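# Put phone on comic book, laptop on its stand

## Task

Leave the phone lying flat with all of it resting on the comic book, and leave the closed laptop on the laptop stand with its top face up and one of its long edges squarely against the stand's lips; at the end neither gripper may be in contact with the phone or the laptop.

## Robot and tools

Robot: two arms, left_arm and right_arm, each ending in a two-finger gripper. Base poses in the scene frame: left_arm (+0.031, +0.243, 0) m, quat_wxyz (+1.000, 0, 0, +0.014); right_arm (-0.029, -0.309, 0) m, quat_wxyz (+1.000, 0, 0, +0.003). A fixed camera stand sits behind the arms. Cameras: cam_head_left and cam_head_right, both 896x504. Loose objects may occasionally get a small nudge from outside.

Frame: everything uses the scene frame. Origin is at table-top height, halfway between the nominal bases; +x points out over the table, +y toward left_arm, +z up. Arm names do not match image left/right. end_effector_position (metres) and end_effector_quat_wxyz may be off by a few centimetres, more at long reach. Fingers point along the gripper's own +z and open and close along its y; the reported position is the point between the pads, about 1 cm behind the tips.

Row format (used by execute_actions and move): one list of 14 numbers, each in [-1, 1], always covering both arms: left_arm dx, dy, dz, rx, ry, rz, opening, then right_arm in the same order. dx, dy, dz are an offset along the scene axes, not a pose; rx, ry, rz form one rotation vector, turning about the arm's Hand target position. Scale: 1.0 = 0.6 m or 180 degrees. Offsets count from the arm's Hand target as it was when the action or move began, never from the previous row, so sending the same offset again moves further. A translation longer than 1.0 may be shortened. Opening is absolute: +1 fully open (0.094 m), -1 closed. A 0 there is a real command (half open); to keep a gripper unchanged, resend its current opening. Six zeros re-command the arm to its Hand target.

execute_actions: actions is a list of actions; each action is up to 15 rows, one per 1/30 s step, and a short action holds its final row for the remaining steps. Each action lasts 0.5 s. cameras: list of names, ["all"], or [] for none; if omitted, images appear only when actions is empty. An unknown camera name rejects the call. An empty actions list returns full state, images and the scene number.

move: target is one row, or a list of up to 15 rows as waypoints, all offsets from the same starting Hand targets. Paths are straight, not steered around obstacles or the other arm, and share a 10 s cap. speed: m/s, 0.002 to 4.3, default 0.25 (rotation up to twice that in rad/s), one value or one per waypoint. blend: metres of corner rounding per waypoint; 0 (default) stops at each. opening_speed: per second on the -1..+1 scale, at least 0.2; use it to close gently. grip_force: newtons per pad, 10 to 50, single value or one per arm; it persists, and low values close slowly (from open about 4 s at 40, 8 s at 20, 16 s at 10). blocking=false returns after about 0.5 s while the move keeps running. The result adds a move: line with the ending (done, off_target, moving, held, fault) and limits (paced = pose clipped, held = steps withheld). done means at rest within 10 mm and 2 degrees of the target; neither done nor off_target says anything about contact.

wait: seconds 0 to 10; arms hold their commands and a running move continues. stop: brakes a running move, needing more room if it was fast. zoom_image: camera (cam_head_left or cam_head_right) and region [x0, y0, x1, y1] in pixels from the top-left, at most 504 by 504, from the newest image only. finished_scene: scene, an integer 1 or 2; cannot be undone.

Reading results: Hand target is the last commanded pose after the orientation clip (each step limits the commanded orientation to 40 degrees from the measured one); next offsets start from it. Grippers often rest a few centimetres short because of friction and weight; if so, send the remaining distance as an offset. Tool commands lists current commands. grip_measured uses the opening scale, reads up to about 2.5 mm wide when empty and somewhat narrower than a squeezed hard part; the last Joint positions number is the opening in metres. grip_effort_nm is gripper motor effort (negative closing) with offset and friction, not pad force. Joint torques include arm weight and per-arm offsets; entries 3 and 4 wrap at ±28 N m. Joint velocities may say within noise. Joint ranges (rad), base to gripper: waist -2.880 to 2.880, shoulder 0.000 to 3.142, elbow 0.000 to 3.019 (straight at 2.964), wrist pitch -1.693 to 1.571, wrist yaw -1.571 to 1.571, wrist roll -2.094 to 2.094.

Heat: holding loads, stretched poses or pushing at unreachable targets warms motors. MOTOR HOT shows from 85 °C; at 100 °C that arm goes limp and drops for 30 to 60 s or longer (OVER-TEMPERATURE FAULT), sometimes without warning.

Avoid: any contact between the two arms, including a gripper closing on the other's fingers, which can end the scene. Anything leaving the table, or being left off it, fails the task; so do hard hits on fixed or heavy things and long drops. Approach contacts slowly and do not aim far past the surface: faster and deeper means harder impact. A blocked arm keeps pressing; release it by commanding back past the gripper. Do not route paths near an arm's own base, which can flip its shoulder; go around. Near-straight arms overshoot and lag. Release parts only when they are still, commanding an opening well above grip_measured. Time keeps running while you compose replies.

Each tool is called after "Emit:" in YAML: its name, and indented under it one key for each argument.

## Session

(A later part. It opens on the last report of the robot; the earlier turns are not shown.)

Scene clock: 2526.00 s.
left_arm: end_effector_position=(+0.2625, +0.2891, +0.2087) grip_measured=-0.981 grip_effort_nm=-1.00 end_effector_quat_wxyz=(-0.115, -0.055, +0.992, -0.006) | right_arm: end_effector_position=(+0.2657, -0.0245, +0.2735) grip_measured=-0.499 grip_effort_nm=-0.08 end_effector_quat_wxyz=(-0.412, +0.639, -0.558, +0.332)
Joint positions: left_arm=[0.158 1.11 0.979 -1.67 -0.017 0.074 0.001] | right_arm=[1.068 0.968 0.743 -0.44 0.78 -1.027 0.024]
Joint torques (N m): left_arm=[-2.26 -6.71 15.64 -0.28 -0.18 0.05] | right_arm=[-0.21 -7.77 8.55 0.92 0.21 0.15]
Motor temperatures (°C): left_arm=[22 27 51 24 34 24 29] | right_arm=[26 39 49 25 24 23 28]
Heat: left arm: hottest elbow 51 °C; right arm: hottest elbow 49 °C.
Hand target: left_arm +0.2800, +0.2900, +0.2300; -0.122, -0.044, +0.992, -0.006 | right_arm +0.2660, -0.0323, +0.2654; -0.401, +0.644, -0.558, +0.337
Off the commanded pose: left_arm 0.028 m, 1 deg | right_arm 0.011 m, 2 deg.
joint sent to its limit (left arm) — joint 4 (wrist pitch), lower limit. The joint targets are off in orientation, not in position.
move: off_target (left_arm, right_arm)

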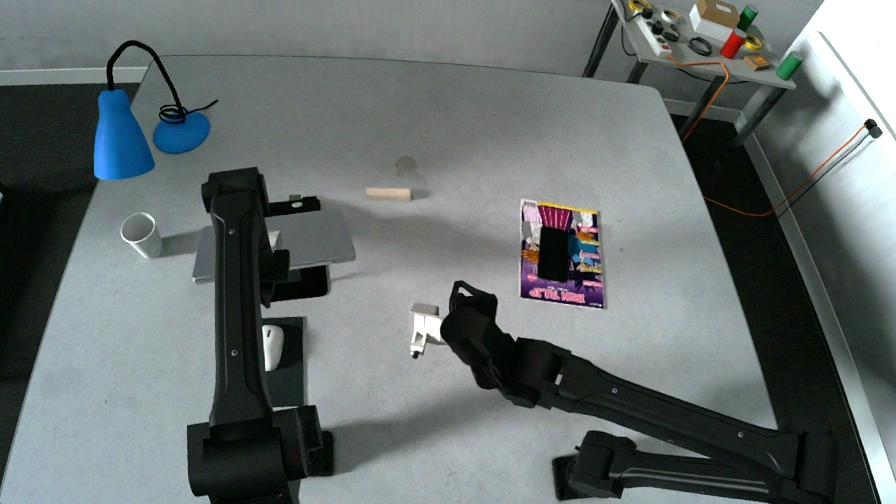

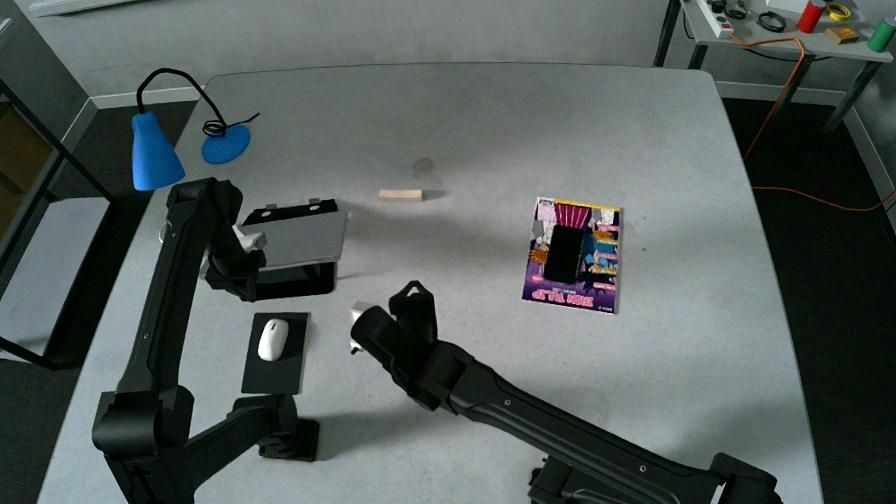

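Emit:
move:
  target:
    - [0, 0.005, -0.118, 0, 0, 0, -1, 0, 0, 0, 0, 0, 0, -0.5]
    - [0.05, 0.008, -0.118, 0, 0, 0, -1, 0, 0, 0, 0, 0, 0, -0.5]
  speed: [0.15, 0.1]
  blend: [0.01, 0]
  cameras: ["all"]

Emit:
zoom_image:
  camera: "cam_head_left"
  region: [160, 170, 400, 310]

Emit:
zoom_image:
  camera: "cam_head_right"
  region: [180, 170, 420, 310]

Scene clock: 2534.80 s.
left_arm: end_effector_position=(+0.2904, +0.2947, +0.1479) grip_measured=-0.981 grip_effort_nm=-1.00 end_effector_quat_wxyz=(-0.145, -0.051, +0.988, -0.010) | right_arm: end_effector_position=(+0.2657, -0.0245, +0.2735) grip_measured=-0.499 grip_effort_nm=-0.08 end_effector_quat_wxyz=(-0.412, +0.639, -0.558, +0.332)
Joint positions: left_arm=[0.158 1.274 0.935 -1.523 -0.019 0.081 0.001] | right_arm=[1.068 0.968 0.743 -0.44 0.78 -1.027 0.024]
Joint torques (N m): left_arm=[-1.79 -9.41 13.08 -0.06 -0.03 0.05] | right_arm=[-0.26 -7.71 8.57 0.92 0.21 0.15]
Heat: left arm: hottest elbow 50 °C; right arm: hottest elbow 48 °C.
Hand target: left_arm +0.3101, +0.2948, +0.1593; -0.122, -0.044, +0.992, -0.006 | right_arm +0.2660, -0.0323, +0.2654; -0.401, +0.644, -0.558, +0.337
Off the commanded pose: left_arm 0.023 m, 3 deg | right_arm 0.011 m, 2 deg.
move: off_target (left_arm, right_arm)

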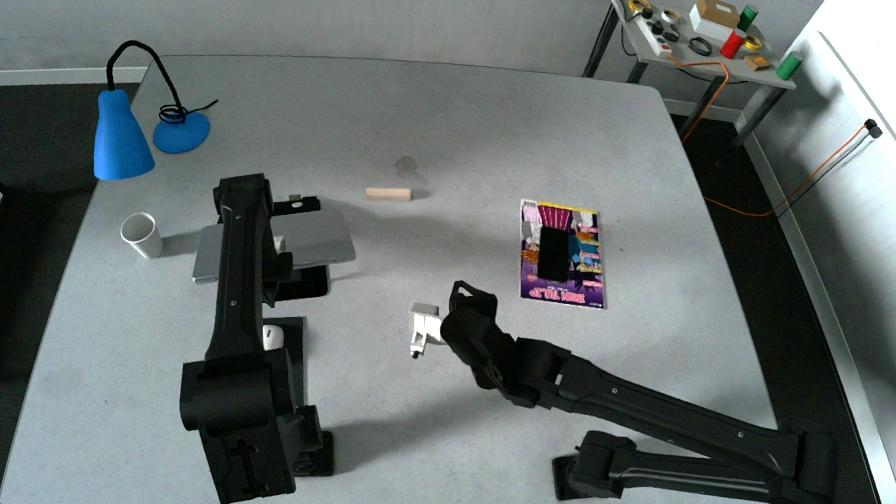

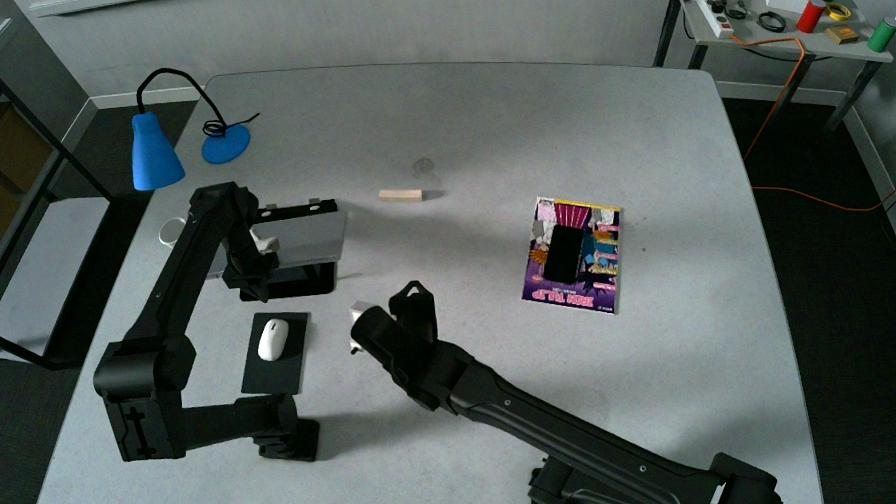

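Scaled by 2.100.

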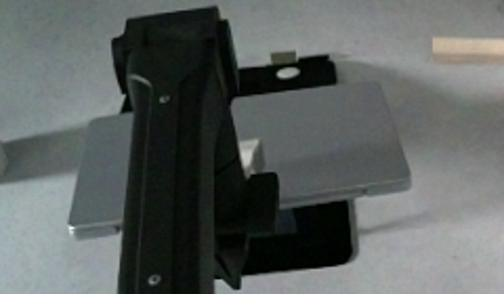

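Scaled by 2.100.

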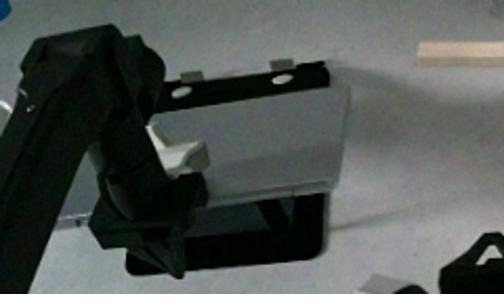

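Emit:
move:
  target: [0.083, 0.01, 0.013, 0, 0, 0, -1, 0, 0, 0, 0, 0, 0, -0.5]
  speed: 0.1
  cameras: ["all"]

Emit:
zoom_image:
  camera: "cam_head_left"
  region: [160, 170, 400, 310]

Emit:
zoom_image:
  camera: "cam_head_right"
  region: [180, 170, 420, 310]

Scene clock: 2542.27 s.
left_arm: end_effector_position=(+0.3360, +0.3015, +0.1509) grip_measured=-0.981 grip_effort_nm=-1.01 end_effector_quat_wxyz=(-0.145, -0.048, +0.988, -0.009) | right_arm: end_effector_position=(+0.2657, -0.0245, +0.2735) grip_measured=-0.499 grip_effort_nm=-0.08 end_effector_quat_wxyz=(-0.412, +0.639, -0.558, +0.332)
Joint positions: left_arm=[0.152 1.394 1.055 -1.524 -0.019 0.081 0.001] | right_arm=[1.068 0.968 0.743 -0.44 0.78 -1.027 0.024]
Joint torques (N m): left_arm=[-2.61 -10.4 14.93 -0.35 0.03 -0.03] | right_arm=[-0.26 -7.77 8.57 0.95 0.21 0.15]
Heat: left arm: hottest elbow 49 °C; right arm: hottest elbow 48 °C.
Hand target: left_arm +0.3598, +0.3007, +0.1671; -0.122, -0.044, +0.992, -0.006 | right_arm +0.2660, -0.0323, +0.2654; -0.401, +0.644, -0.558, +0.337
Off the commanded pose: left_arm 0.029 m, 3 deg | right_arm 0.011 m, 2 deg.
move: off_target (left_arm, right_arm)

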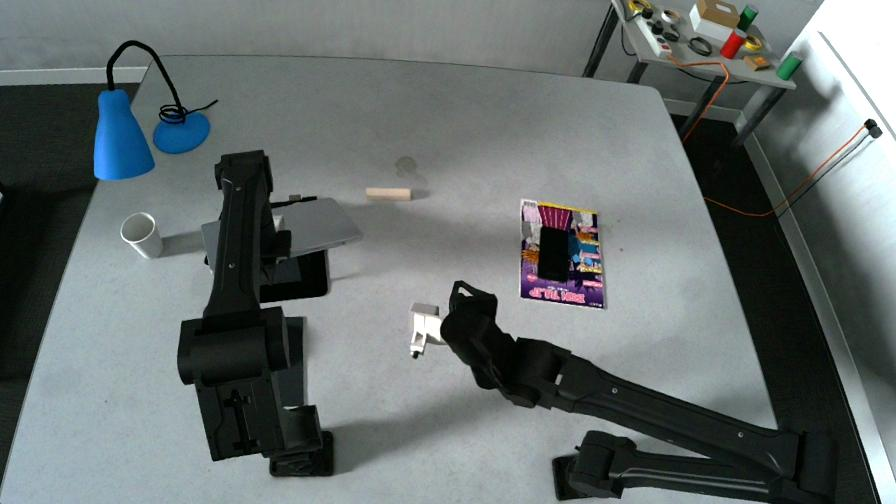

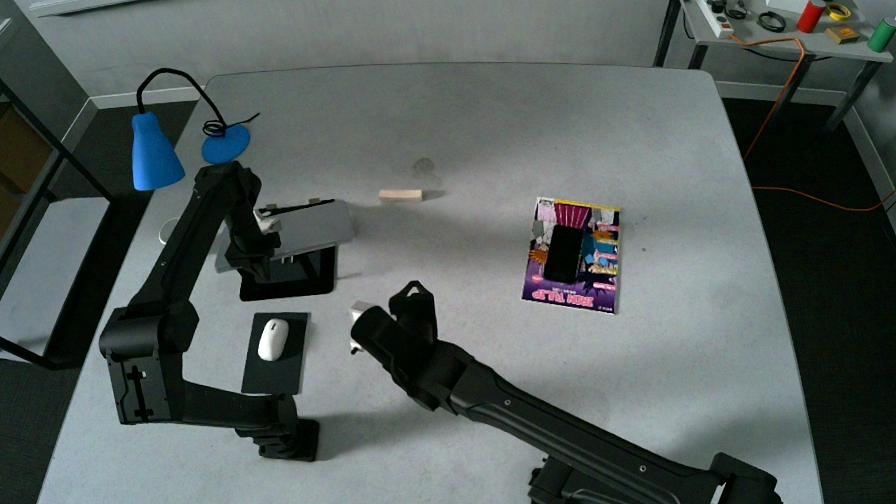

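Scaled by 2.100.

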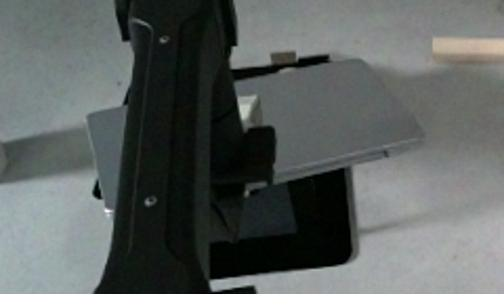

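Scaled by 2.100.

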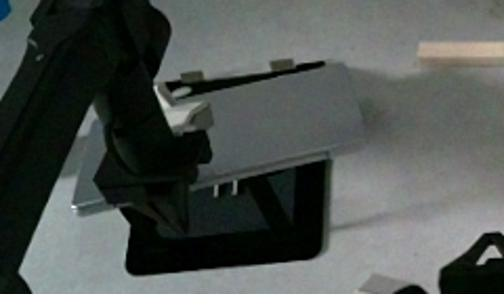

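Emit:
move:
  target:
    - [-0.133, 0, 0.005, 0, 0, 0, -1, 0, 0, 0, 0, 0, 0, -0.5]
    - [-0.133, 0.13, 0.005, 0, 0, 0, -1, 0, 0, 0, 0, 0, 0, -0.5]
    - [-0.03, 0.135, 0.005, 0, 0, 0, -1, 0, 0, 0, 0, 0, 0, -0.5]
  speed: [0.15, 0.15, 0.08]
  blend: [0.01, 0.01, 0]
  cameras: ["all"]

Emit:
zoom_image:
  camera: "cam_head_left"
  region: [160, 170, 400, 310]

Emit:
zoom_image:
  camera: "cam_head_right"
  region: [180, 170, 420, 310]

Scene clock: 2566.47 s.
left_arm: end_effector_position=(+0.3161, +0.3762, +0.1544) grip_measured=-0.981 grip_effort_nm=-1.00 end_effector_quat_wxyz=(-0.150, -0.044, +0.988, -0.017) | right_arm: end_effector_position=(+0.2657, -0.0245, +0.2735) grip_measured=-0.499 grip_effort_nm=-0.08 end_effector_quat_wxyz=(-0.412, +0.639, -0.558, +0.332)
Joint positions: left_arm=[0.37 1.403 1.072 -1.535 -0.072 0.3 0.001] | right_arm=[1.068 0.968 0.743 -0.44 0.78 -1.027 0.024]
Joint torques (N m): left_arm=[-2.61 -10.93 14.89 -0.02 0.05 -0.06] | right_arm=[-0.21 -7.77 8.57 0.94 0.22 0.15]
Heat: left arm: hottest elbow 51 °C; right arm: hottest elbow 48 °C.
Hand target: left_arm +0.3419, +0.3818, +0.1701; -0.122, -0.044, +0.992, -0.006 | right_arm +0.2660, -0.0323, +0.2654; -0.401, +0.644, -0.558, +0.337
Off the commanded pose: left_arm 0.031 m, 4 deg | right_arm 0.011 m, 2 deg.
move: off_target (left_arm, right_arm)

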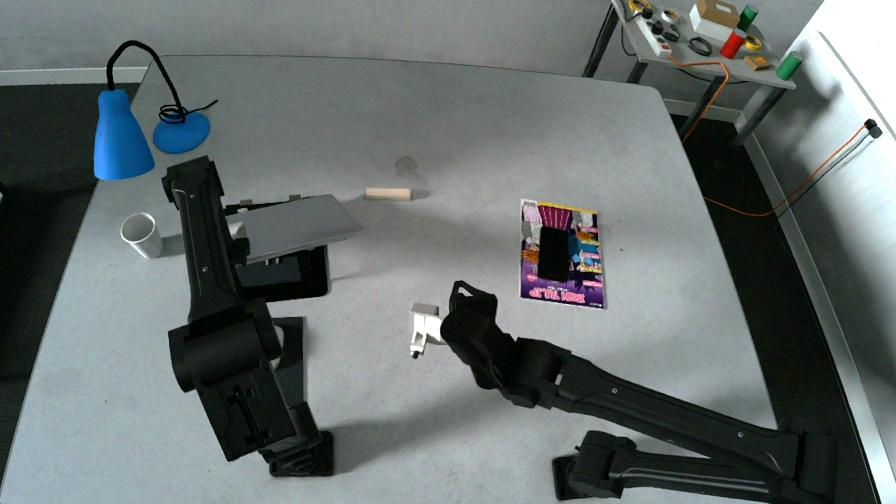

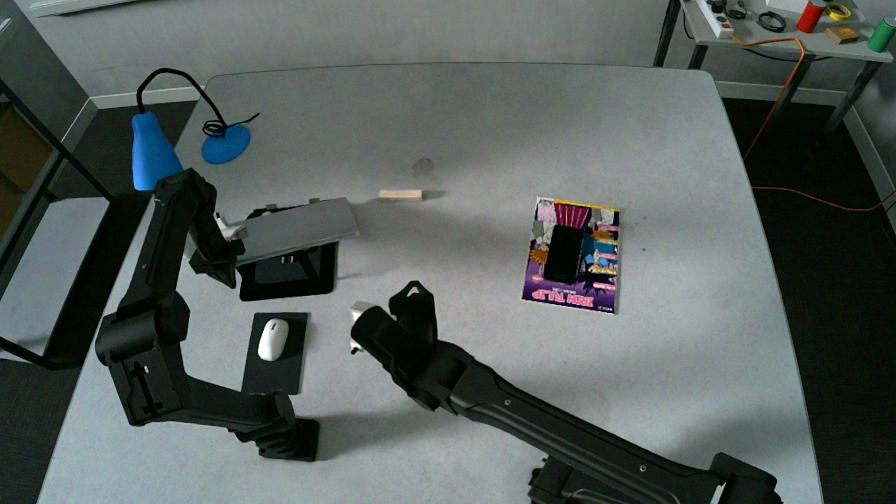

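Scaled by 2.100.

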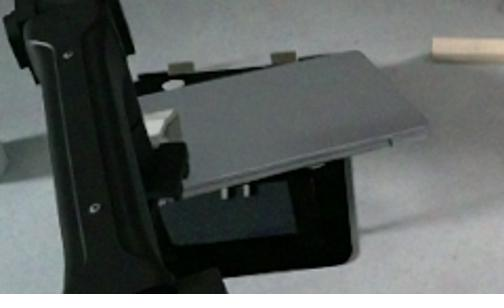

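Scaled by 2.100.

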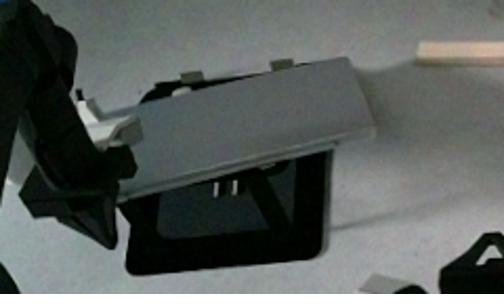

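Emit:
move:
  target: [0.05, 0.003, 0.003, 0, 0, 0, -1, 0, 0, 0, 0, 0, 0, -0.5]
  speed: 0.08
  cameras: ["all"]

Emit:
zoom_image:
  camera: "cam_head_left"
  region: [160, 170, 400, 310]

Emit:
zoom_image:
  camera: "cam_head_right"
  region: [180, 170, 420, 310]

Scene clock: 2574.90 s.
left_arm: end_effector_position=(+0.3472, +0.3794, +0.1554) grip_measured=-0.981 grip_effort_nm=-1.00 end_effector_quat_wxyz=(-0.146, -0.044, +0.988, -0.015) | right_arm: end_effector_position=(+0.2657, -0.0245, +0.2735) grip_measured=-0.499 grip_effort_nm=-0.08 end_effector_quat_wxyz=(-0.412, +0.639, -0.558, +0.332)
Joint positions: left_arm=[0.347 1.473 1.15 -1.535 -0.067 0.277 0.001] | right_arm=[1.068 0.968 0.743 -0.44 0.78 -1.027 0.024]
Joint torques (N m): left_arm=[-1.96 -11.58 15.3 -0.28 0.08 -0.12] | right_arm=[-0.26 -7.88 8.55 0.94 0.21 0.15]
Heat: left arm: hottest elbow 51 °C; right arm: hottest elbow 48 °C.
Hand target: left_arm +0.3718, +0.3835, +0.1718; -0.122, -0.044, +0.992, -0.005 | right_arm +0.2660, -0.0323, +0.2654; -0.401, +0.644, -0.558, +0.337
Off the commanded pose: left_arm 0.030 m, 3 deg | right_arm 0.011 m, 2 deg.
move: off_target (left_arm, right_arm)

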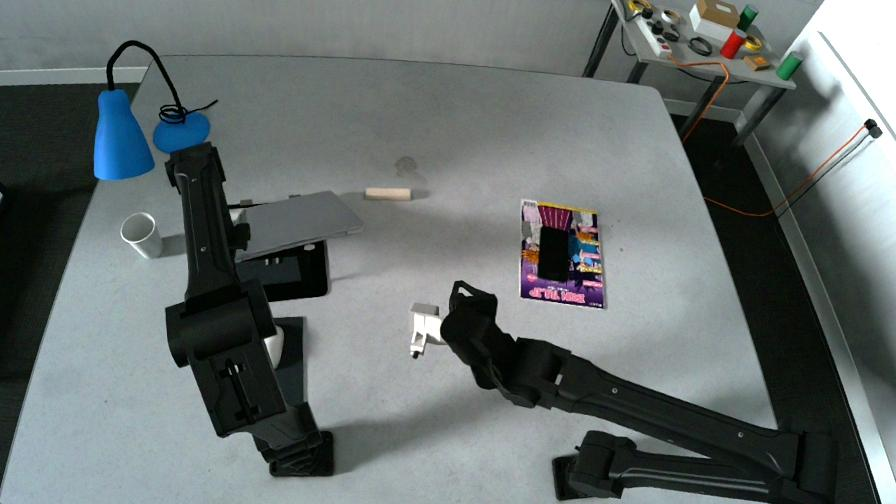

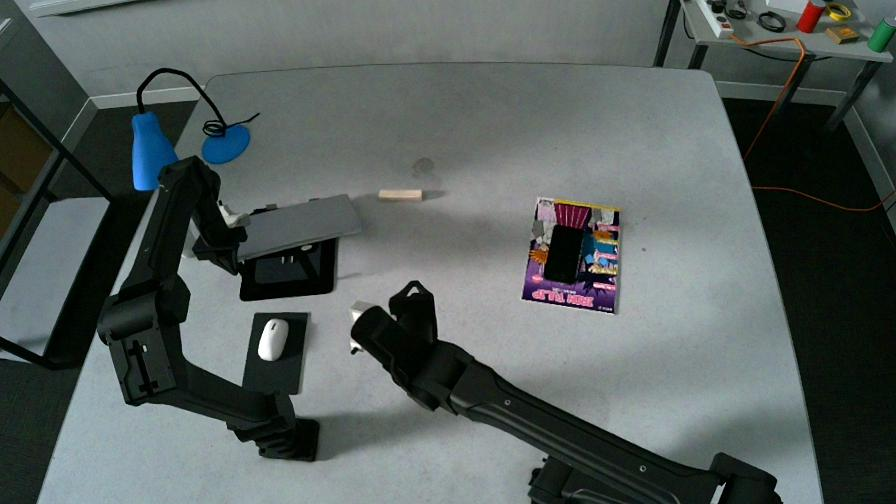

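Scaled by 2.100.

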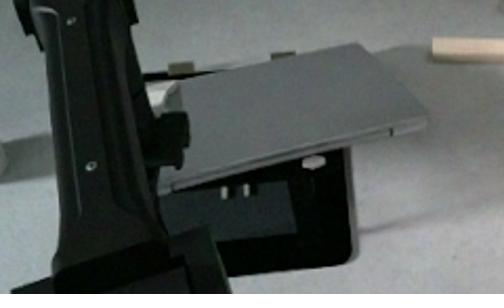

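Scaled by 2.100.

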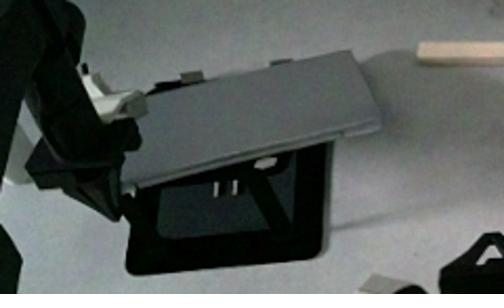

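Emit:
move:
  target: [0.045, 0.003, 0.0, 0, 0, 0, -1, 0, 0, 0, 0, 0, 0, -0.5]
  speed: 0.08
  cameras: ["all"]

Emit:
zoom_image:
  camera: "cam_head_left"
  region: [160, 160, 400, 300]

Emit:
zoom_image:
  camera: "cam_head_right"
  region: [180, 160, 420, 300]

Scene clock: 2582.10 s.
left_arm: end_effector_position=(+0.3710, +0.3818, +0.1566) grip_measured=-0.981 grip_effort_nm=-1.01 end_effector_quat_wxyz=(-0.148, -0.045, +0.988, -0.015) | right_arm: end_effector_position=(+0.2657, -0.0245, +0.2735) grip_measured=-0.499 grip_effort_nm=-0.08 end_effector_quat_wxyz=(-0.412, +0.639, -0.558, +0.332)
Joint positions: left_arm=[0.331 1.533 1.22 -1.55 -0.063 0.259 0.001] | right_arm=[1.068 0.968 0.743 -0.44 0.78 -1.027 0.024]
Joint torques (N m): left_arm=[-1.67 -12.75 15.77 -0.2 0.05 -0.11] | right_arm=[-0.21 -7.77 8.57 0.94 0.21 0.15]
Heat: left arm: hottest elbow 52 °C; right arm: hottest elbow 48 °C.
Hand target: left_arm +0.3987, +0.3854, +0.1718; -0.122, -0.044, +0.992, -0.005 | right_arm +0.2660, -0.0323, +0.2654; -0.401, +0.644, -0.558, +0.337
Off the commanded pose: left_arm 0.032 m, 3 deg | right_arm 0.011 m, 2 deg.
move: off_target (left_arm, right_arm)

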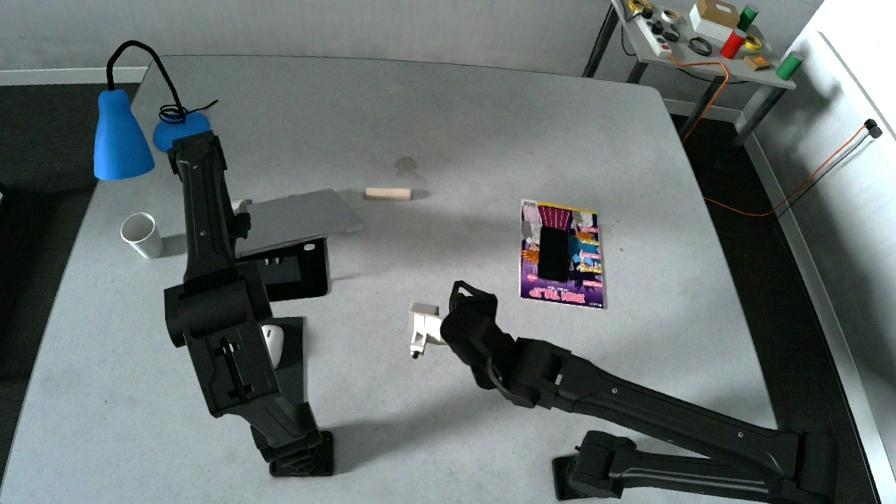

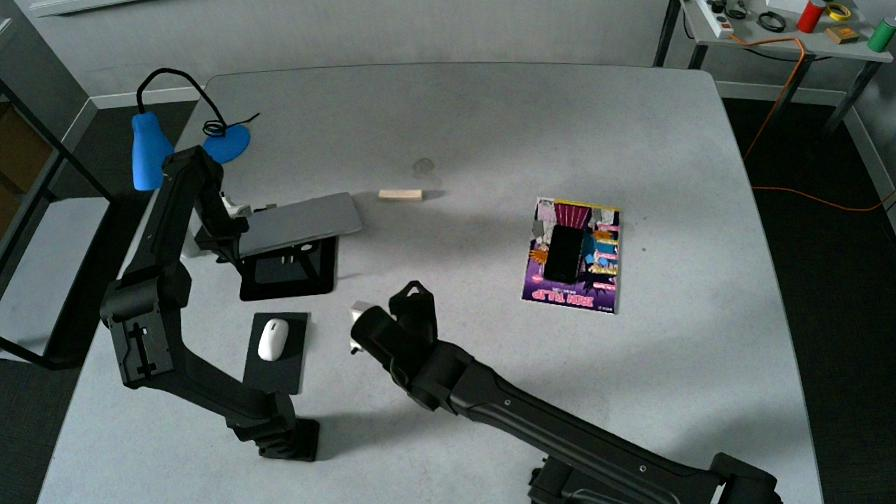

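Scaled by 2.100.

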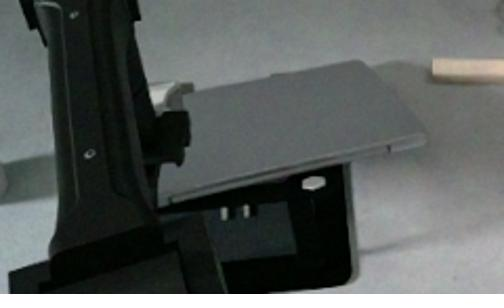

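Scaled by 2.100.

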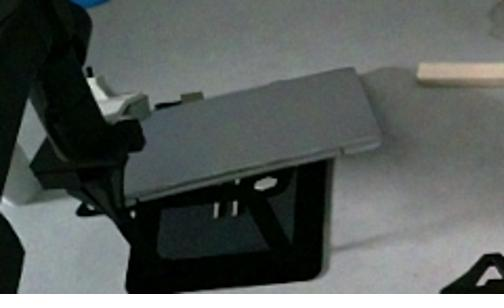

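Emit:
move:
  target:
    - [-0.075, 0, 0, 0, 0, 0, -1, 0, 0, 0, 0, 0, 0, -0.5]
    - [-0.075, -0.05, -0.0133, 0, 0, 0, -1, 0, 0, 0, 0, 0, 0, -0.5]
    - [0.018, -0.048, -0.0133, 0, 0, 0, -1, 0, 0, 0, 0, 0, 0, -0.5]
  speed: [0.12, 0.12, 0.07]
  blend: [0.01, 0.01, 0]
  cameras: ["all"]

Emit:
zoom_image:
  camera: "cam_head_left"
  region: [160, 160, 400, 300]

Emit:
zoom_image:
  camera: "cam_head_right"
  region: [180, 160, 420, 300]

Scene clock: 2606.17 s.
left_arm: end_effector_position=(+0.3754, +0.3542, +0.1507) grip_measured=-0.981 grip_effort_nm=-1.01 end_effector_quat_wxyz=(-0.155, -0.047, +0.987, -0.014) | right_arm: end_effector_position=(+0.2657, -0.0245, +0.2735) grip_measured=-0.499 grip_effort_nm=-0.08 end_effector_quat_wxyz=(-0.412, +0.639, -0.558, +0.332)
Joint positions: left_arm=[0.263 1.537 1.204 -1.548 -0.047 0.19 0.001] | right_arm=[1.068 0.968 0.743 -0.44 0.78 -1.027 0.024]
Joint torques (N m): left_arm=[-2.78 -12.1 16.05 0.31 0.06 -0.06] | right_arm=[-0.32 -7.71 8.57 0.94 0.21 0.15]
Heat: left arm: hottest elbow 49 °C; right arm: hottest elbow 48 °C.
Hand target: left_arm +0.4096, +0.3565, +0.1638; -0.122, -0.044, +0.992, -0.006 | right_arm +0.2660, -0.0323, +0.2654; -0.401, +0.644, -0.558, +0.337
Off the commanded pose: left_arm 0.037 m, 4 deg | right_arm 0.011 m, 2 deg.
move: off_target (left_arm, right_arm)

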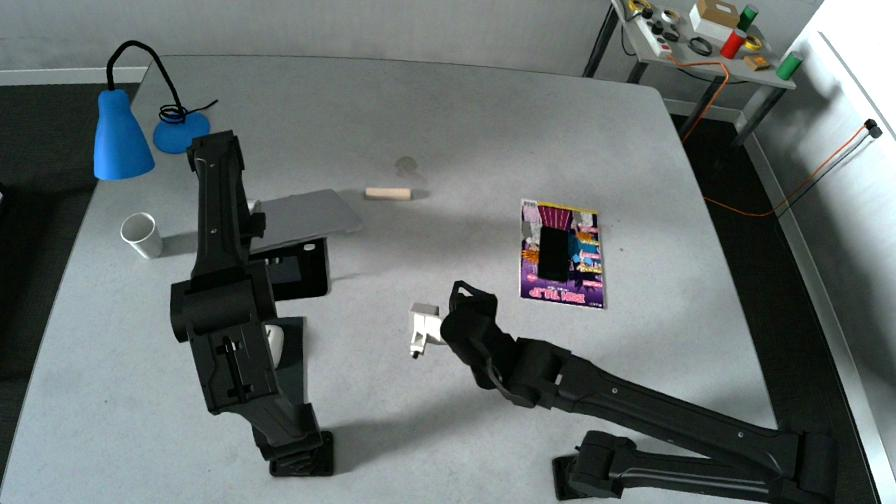

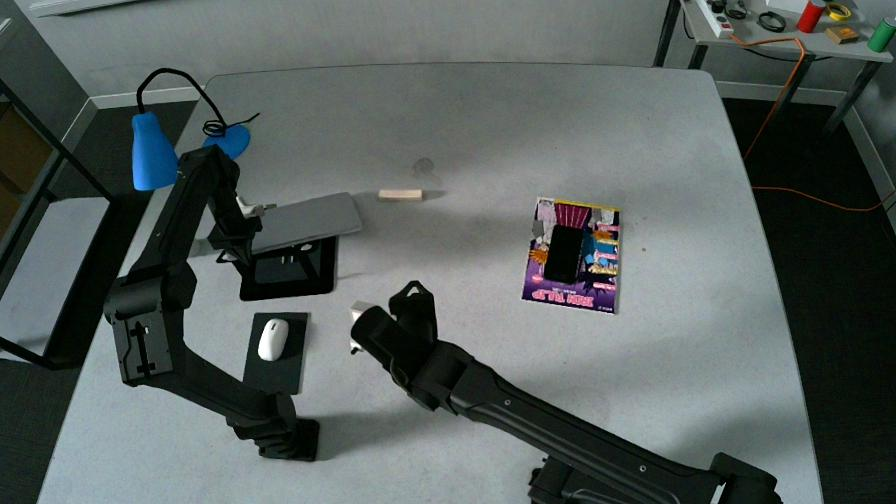

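Scaled by 2.100.

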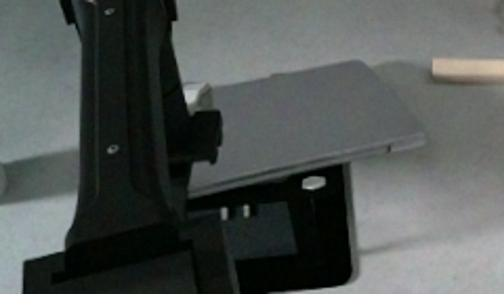

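Scaled by 2.100.

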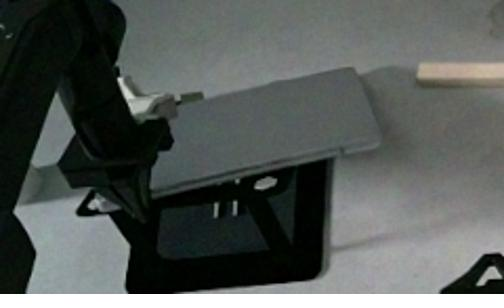

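Emit:
move:
  target: [0.0333, 0.002, 0.0, 0, 0, 0, -1, 0, 0, 0, 0, 0, 0, -0.5]
  speed: 0.07
  cameras: ["all"]

Emit:
zoom_image:
  camera: "cam_head_left"
  region: [160, 160, 400, 300]

Emit:
zoom_image:
  camera: "cam_head_right"
  region: [180, 160, 420, 300]

Scene clock: 2612.83 s.
left_arm: end_effector_position=(+0.3798, +0.3540, +0.1541) grip_measured=-0.981 grip_effort_nm=-1.01 end_effector_quat_wxyz=(-0.174, -0.049, +0.983, -0.018) | right_arm: end_effector_position=(+0.2657, -0.0245, +0.2735) grip_measured=-0.499 grip_effort_nm=-0.08 end_effector_quat_wxyz=(-0.412, +0.639, -0.558, +0.332)
Joint positions: left_arm=[0.259 1.569 1.243 -1.593 -0.047 0.181 0.001] | right_arm=[1.068 0.968 0.743 -0.44 0.78 -1.027 0.024]
Joint torques (N m): left_arm=[-3.14 -11.69 17.66 1.5 0.22 -0.07] | right_arm=[-0.32 -7.82 8.58 0.92 0.21 0.14]
Heat: left arm: hottest elbow 49 °C; right arm: hottest elbow 48 °C.
Hand target: left_arm +0.4296, +0.3578, +0.1638; -0.122, -0.044, +0.992, -0.006 | right_arm +0.2660, -0.0323, +0.2654; -0.401, +0.644, -0.558, +0.337
Off the commanded pose: left_arm 0.051 m, 6 deg | right_arm 0.011 m, 2 deg.
move: off_target (left_arm, right_arm)

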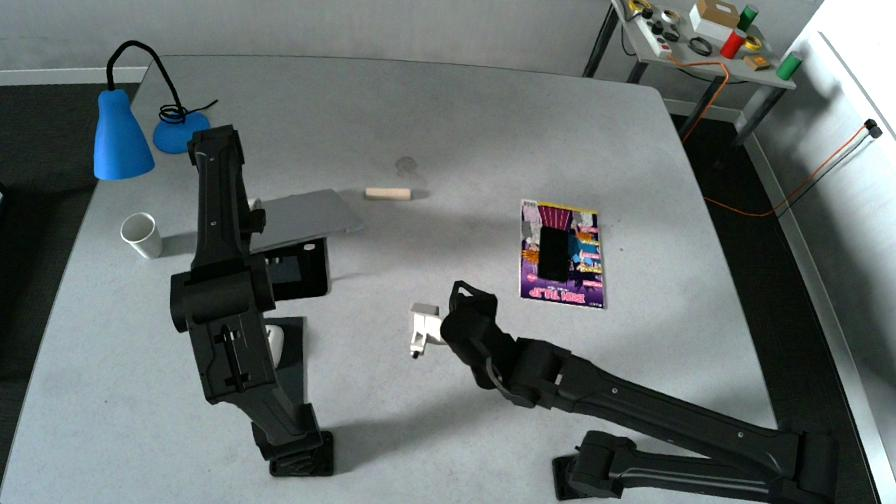

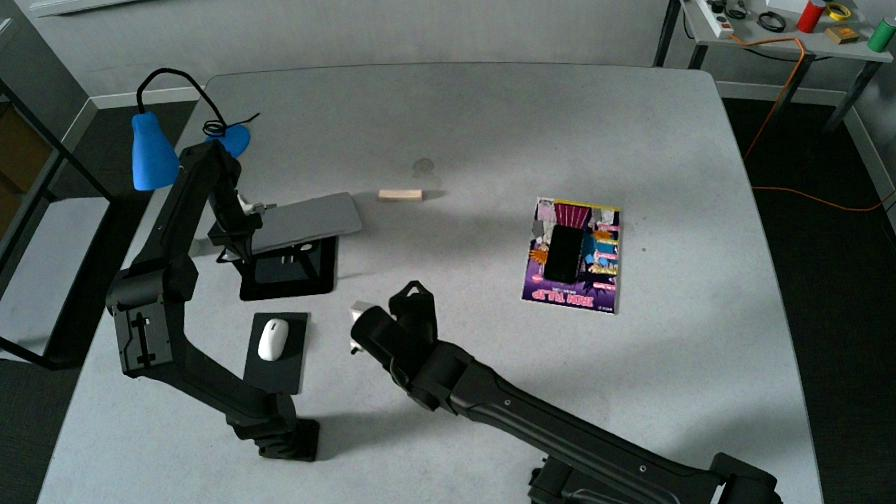

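Scaled by 2.100.

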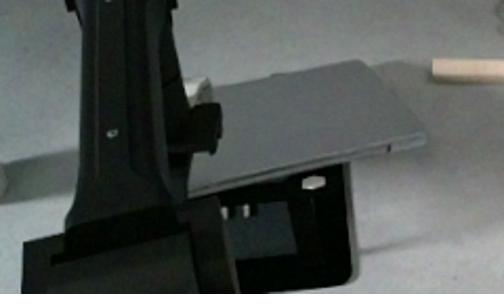

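Scaled by 2.100.

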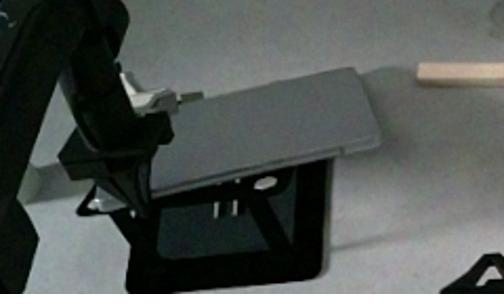

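Emit:
move:
  target:
    - [-0.1, 0, 0.0, 0, 0, 0, -1, 0, 0, 0, 0, 0, 0, -0.5]
    - [-0.1, 0, 0.033, 0, 0, 0, -1, 0, 0, 0, 0, 0, 0, -0.5]
    - [-0.05, 0, 0.033, 0, 0, 0, -1, 0, 0, 0, 0, 0, 0, -0.5]
  speed: [0.12, 0.1, 0.07]
  cameras: []

Scene clock: 2625.27 s.
left_arm: end_effector_position=(+0.3788, +0.3548, +0.1664) grip_measured=-0.981 grip_effort_nm=-1.01 end_effector_quat_wxyz=(-0.143, -0.042, +0.989, -0.011) | right_arm: end_effector_position=(+0.2657, -0.0245, +0.2735) grip_measured=-0.499 grip_effort_nm=-0.08 end_effector_quat_wxyz=(-0.412, +0.639, -0.558, +0.332)
Joint positions: left_arm=[0.261 1.515 1.228 -1.567 -0.049 0.198 0.001] | right_arm=[1.068 0.968 0.743 -0.44 0.78 -1.027 0.024]
Joint torques (N m): left_arm=[-2.26 -12.34 15.36 -0.76 0.08 -0.08] | right_arm=[-0.15 -7.77 8.57 0.95 0.21 0.14]
Heat: left arm: hottest elbow 49 °C; right arm: hottest elbow 48 °C.
Hand target: left_arm +0.3996, +0.3577, +0.1837; -0.122, -0.044, +0.992, -0.006 | right_arm +0.2660, -0.0323, +0.2654; -0.401, +0.644, -0.558, +0.337
Off the commanded pose: left_arm 0.027 m, 3 deg | right_arm 0.011 m, 2 deg.
move: off_target (left_arm, right_arm)
No camera images: "cameras" was empty.

Emit:
move:
  target: [0.04, 0.002, 0.0, 0, 0, 0, -1, 0, 0, 0, 0, 0, 0, -0.5]
  speed: 0.07
  cameras: ["all"]

Emit:
zoom_image:
  camera: "cam_head_left"
  region: [160, 160, 400, 300]

Emit:
zoom_image:
  camera: "cam_head_right"
  region: [180, 160, 420, 300]

Scene clock: 2629.03 s.
left_arm: end_effector_position=(+0.4022, +0.3592, +0.1668) grip_measured=-0.981 grip_effort_nm=-1.01 end_effector_quat_wxyz=(-0.142, -0.045, +0.989, -0.011) | right_arm: end_effector_position=(+0.2657, -0.0245, +0.2735) grip_measured=-0.499 grip_effort_nm=-0.08 end_effector_quat_wxyz=(-0.412, +0.639, -0.558, +0.332)
Joint positions: left_arm=[0.256 1.574 1.298 -1.577 -0.046 0.187 0.001] | right_arm=[1.068 0.968 0.743 -0.44 0.78 -1.027 0.024]
Joint torques (N m): left_arm=[-2.67 -13.68 15.15 -0.49 0.11 -0.02] | right_arm=[-0.26 -7.82 8.58 0.94 0.21 0.15]
Heat: left arm: hottest elbow 49 °C; right arm: hottest elbow 48 °C.
Hand target: left_arm +0.4236, +0.3590, +0.1836; -0.122, -0.044, +0.992, -0.006 | right_arm +0.2660, -0.0323, +0.2654; -0.401, +0.644, -0.558, +0.337
Off the commanded pose: left_arm 0.027 m, 2 deg | right_arm 0.011 m, 2 deg.
move: off_target (left_arm, right_arm)

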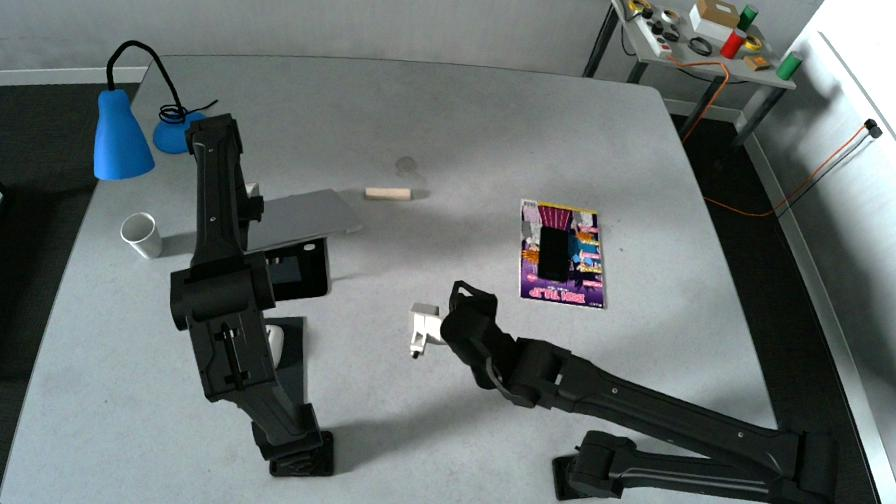

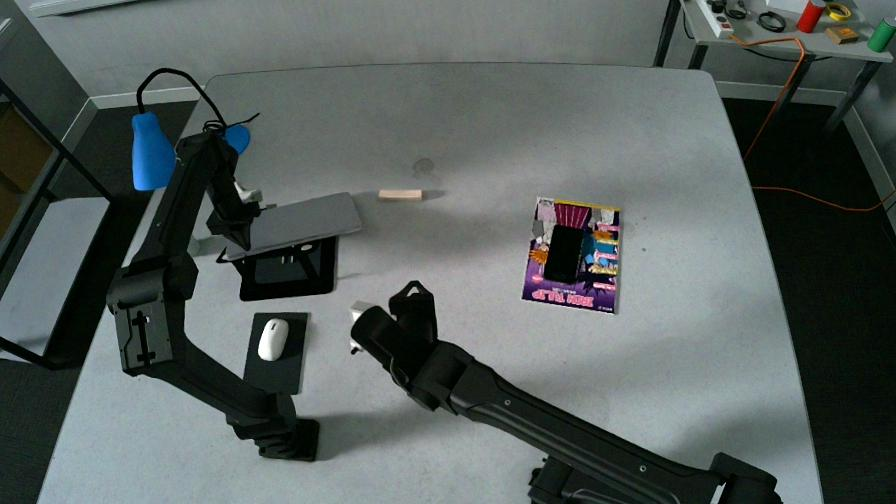

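Scaled by 2.100.

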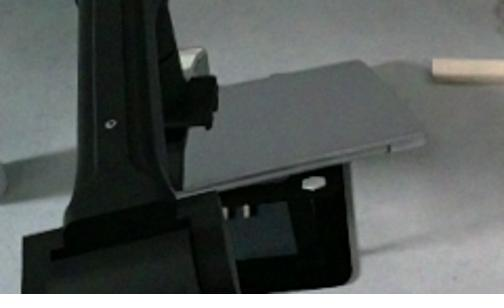

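Scaled by 2.100.

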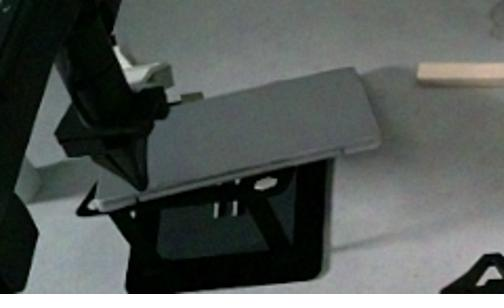

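Emit:
move:
  target:
    - [-0.114, 0.012, 0.0, 0, 0, 0, -1, 0, 0, 0, 0, 0, 0, -0.5]
    - [-0.114, 0.025, -0.0165, 0, 0, 0, -1, 0, 0, 0, 0, 0, 0, -0.5]
    - [-0.01, 0.025, -0.0165, 0, 0, 0, -1, 0, 0, 0, 0, 0, 0, -0.5]
  speed: [0.12, 0.1, 0.07]
  cameras: ["all"]

Emit:
zoom_image:
  camera: "cam_head_left"
  region: [160, 160, 400, 300]

Emit:
zoom_image:
  camera: "cam_head_right"
  region: [180, 160, 420, 300]

Scene clock: 2647.50 s.
left_arm: end_effector_position=(+0.3919, +0.3719, +0.1588) grip_measured=-0.981 grip_effort_nm=-1.01 end_effector_quat_wxyz=(-0.148, -0.045, +0.988, -0.013) | right_arm: end_effector_position=(+0.2657, -0.0245, +0.2735) grip_measured=-0.499 grip_effort_nm=-0.08 end_effector_quat_wxyz=(-0.412, +0.639, -0.558, +0.332)
Joint positions: left_arm=[0.291 1.572 1.271 -1.562 -0.054 0.222 0.001] | right_arm=[1.068 0.968 0.743 -0.44 0.78 -1.027 0.024]
Joint torques (N m): left_arm=[-2.61 -13.57 15.31 -0.34 0.07 -0.09] | right_arm=[-0.21 -7.77 8.58 0.94 0.21 0.15]
Heat: left arm: hottest elbow 49 °C; right arm: hottest elbow 48 °C.
Hand target: left_arm +0.4177, +0.3740, +0.1737; -0.122, -0.044, +0.992, -0.005 | right_arm +0.2660, -0.0323, +0.2654; -0.401, +0.644, -0.558, +0.337
Off the commanded pose: left_arm 0.030 m, 3 deg | right_arm 0.011 m, 2 deg.
move: off_target (left_arm, right_arm)

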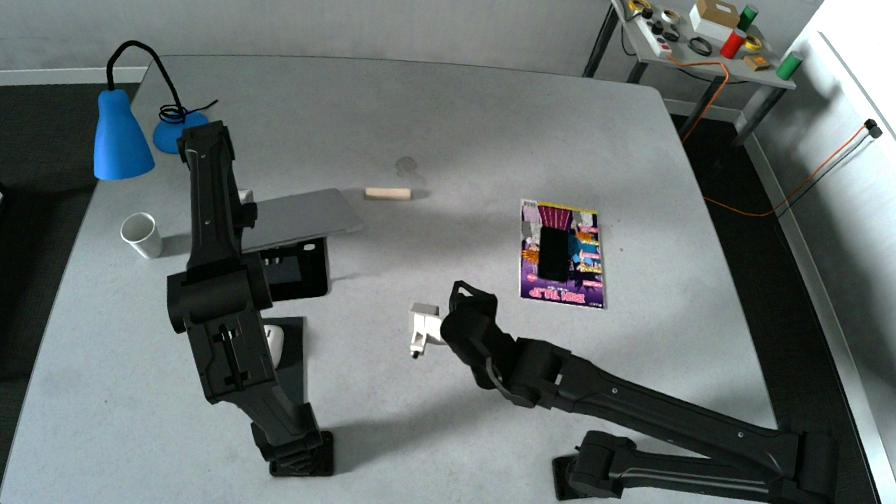

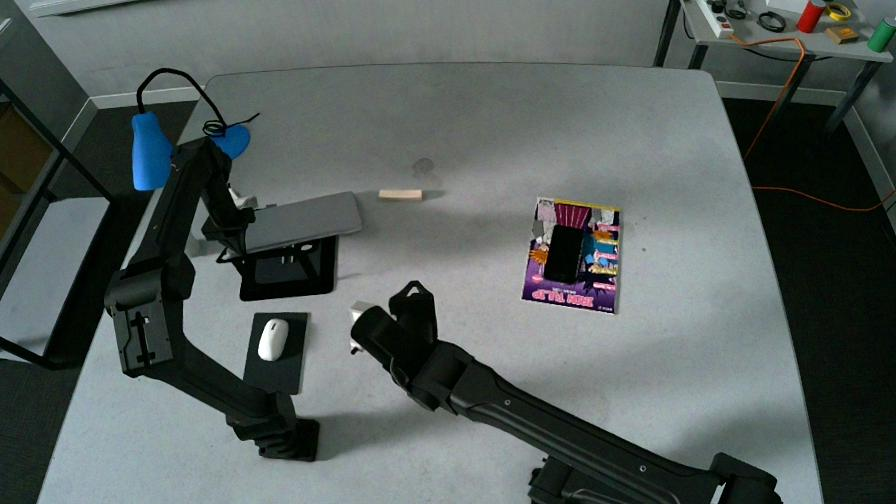

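Scaled by 2.100.

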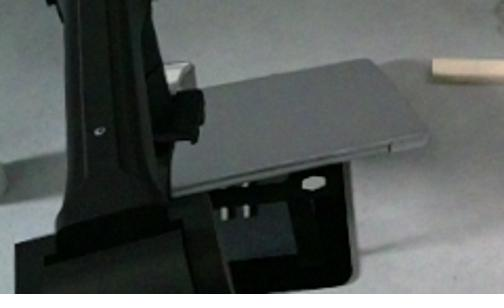

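Scaled by 2.100.

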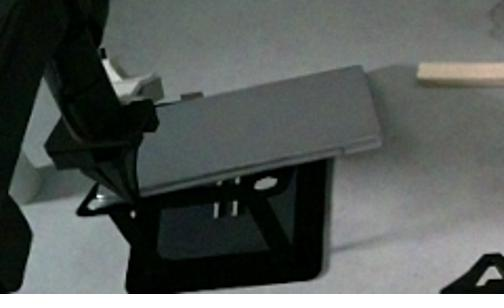

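Emit:
move:
  target: [0.03, 0.002, -0.008, 0, 0, 0, -1, 0, 0, 0, 0, 0, 0, -0.5]
  speed: 0.07
  cameras: ["all"]

Emit:
zoom_image:
  camera: "cam_head_left"
  region: [160, 160, 400, 300]

Emit:
zoom_image:
  camera: "cam_head_right"
  region: [180, 160, 420, 300]

Scene clock: 2652.40 s.
left_arm: end_effector_position=(+0.4070, +0.3726, +0.1559) grip_measured=-0.981 grip_effort_nm=-1.01 end_effector_quat_wxyz=(-0.153, -0.045, +0.987, -0.015) | right_arm: end_effector_position=(+0.2657, -0.0245, +0.2735) grip_measured=-0.499 grip_effort_nm=-0.08 end_effector_quat_wxyz=(-0.412, +0.639, -0.558, +0.332)
Joint positions: left_arm=[0.282 1.618 1.317 -1.575 -0.051 0.212 0.001] | right_arm=[1.068 0.968 0.743 -0.44 0.78 -1.027 0.024]
Joint torques (N m): left_arm=[-3.31 -13.51 14.93 0.39 0.1 -0.09] | right_arm=[-0.26 -7.77 8.55 0.92 0.21 0.14]
Heat: left arm: hottest elbow 49 °C; right arm: hottest elbow 48 °C.
Hand target: left_arm +0.4356, +0.3751, +0.1690; -0.122, -0.044, +0.992, -0.006 | right_arm +0.2660, -0.0323, +0.2654; -0.401, +0.644, -0.558, +0.337
Off the commanded pose: left_arm 0.032 m, 4 deg | right_arm 0.011 m, 2 deg.
move: off_target (left_arm, right_arm)

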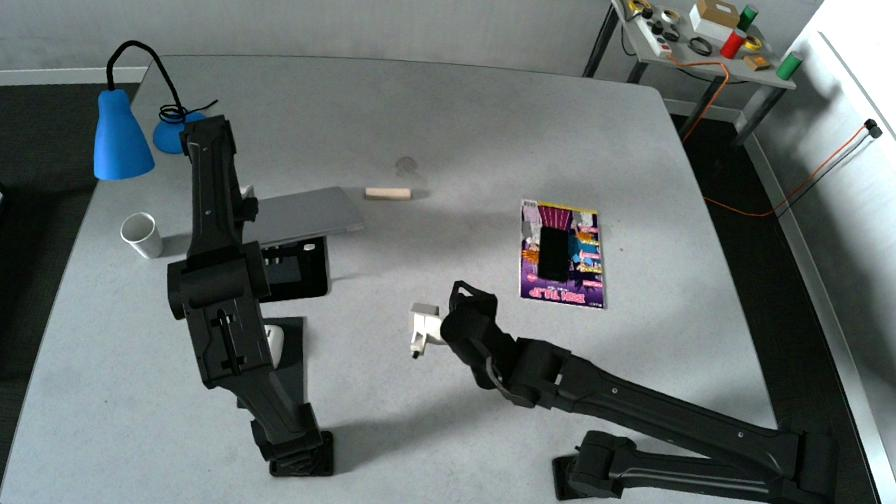

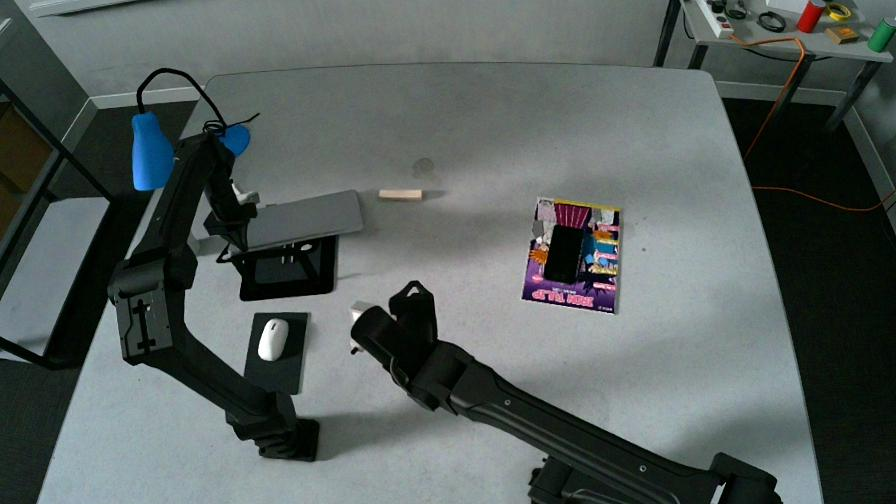

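Scaled by 2.100.

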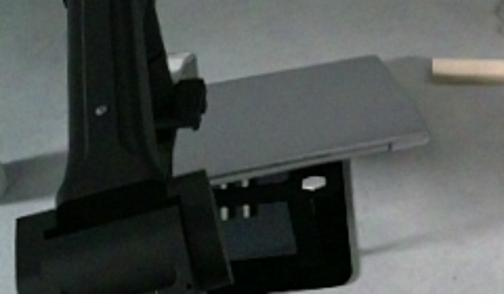

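Scaled by 2.100.

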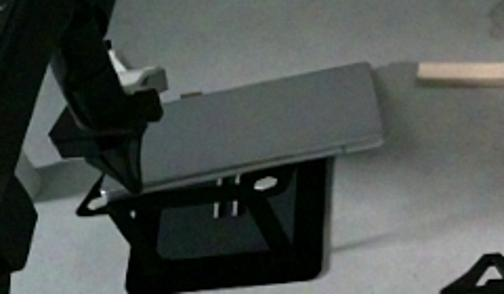

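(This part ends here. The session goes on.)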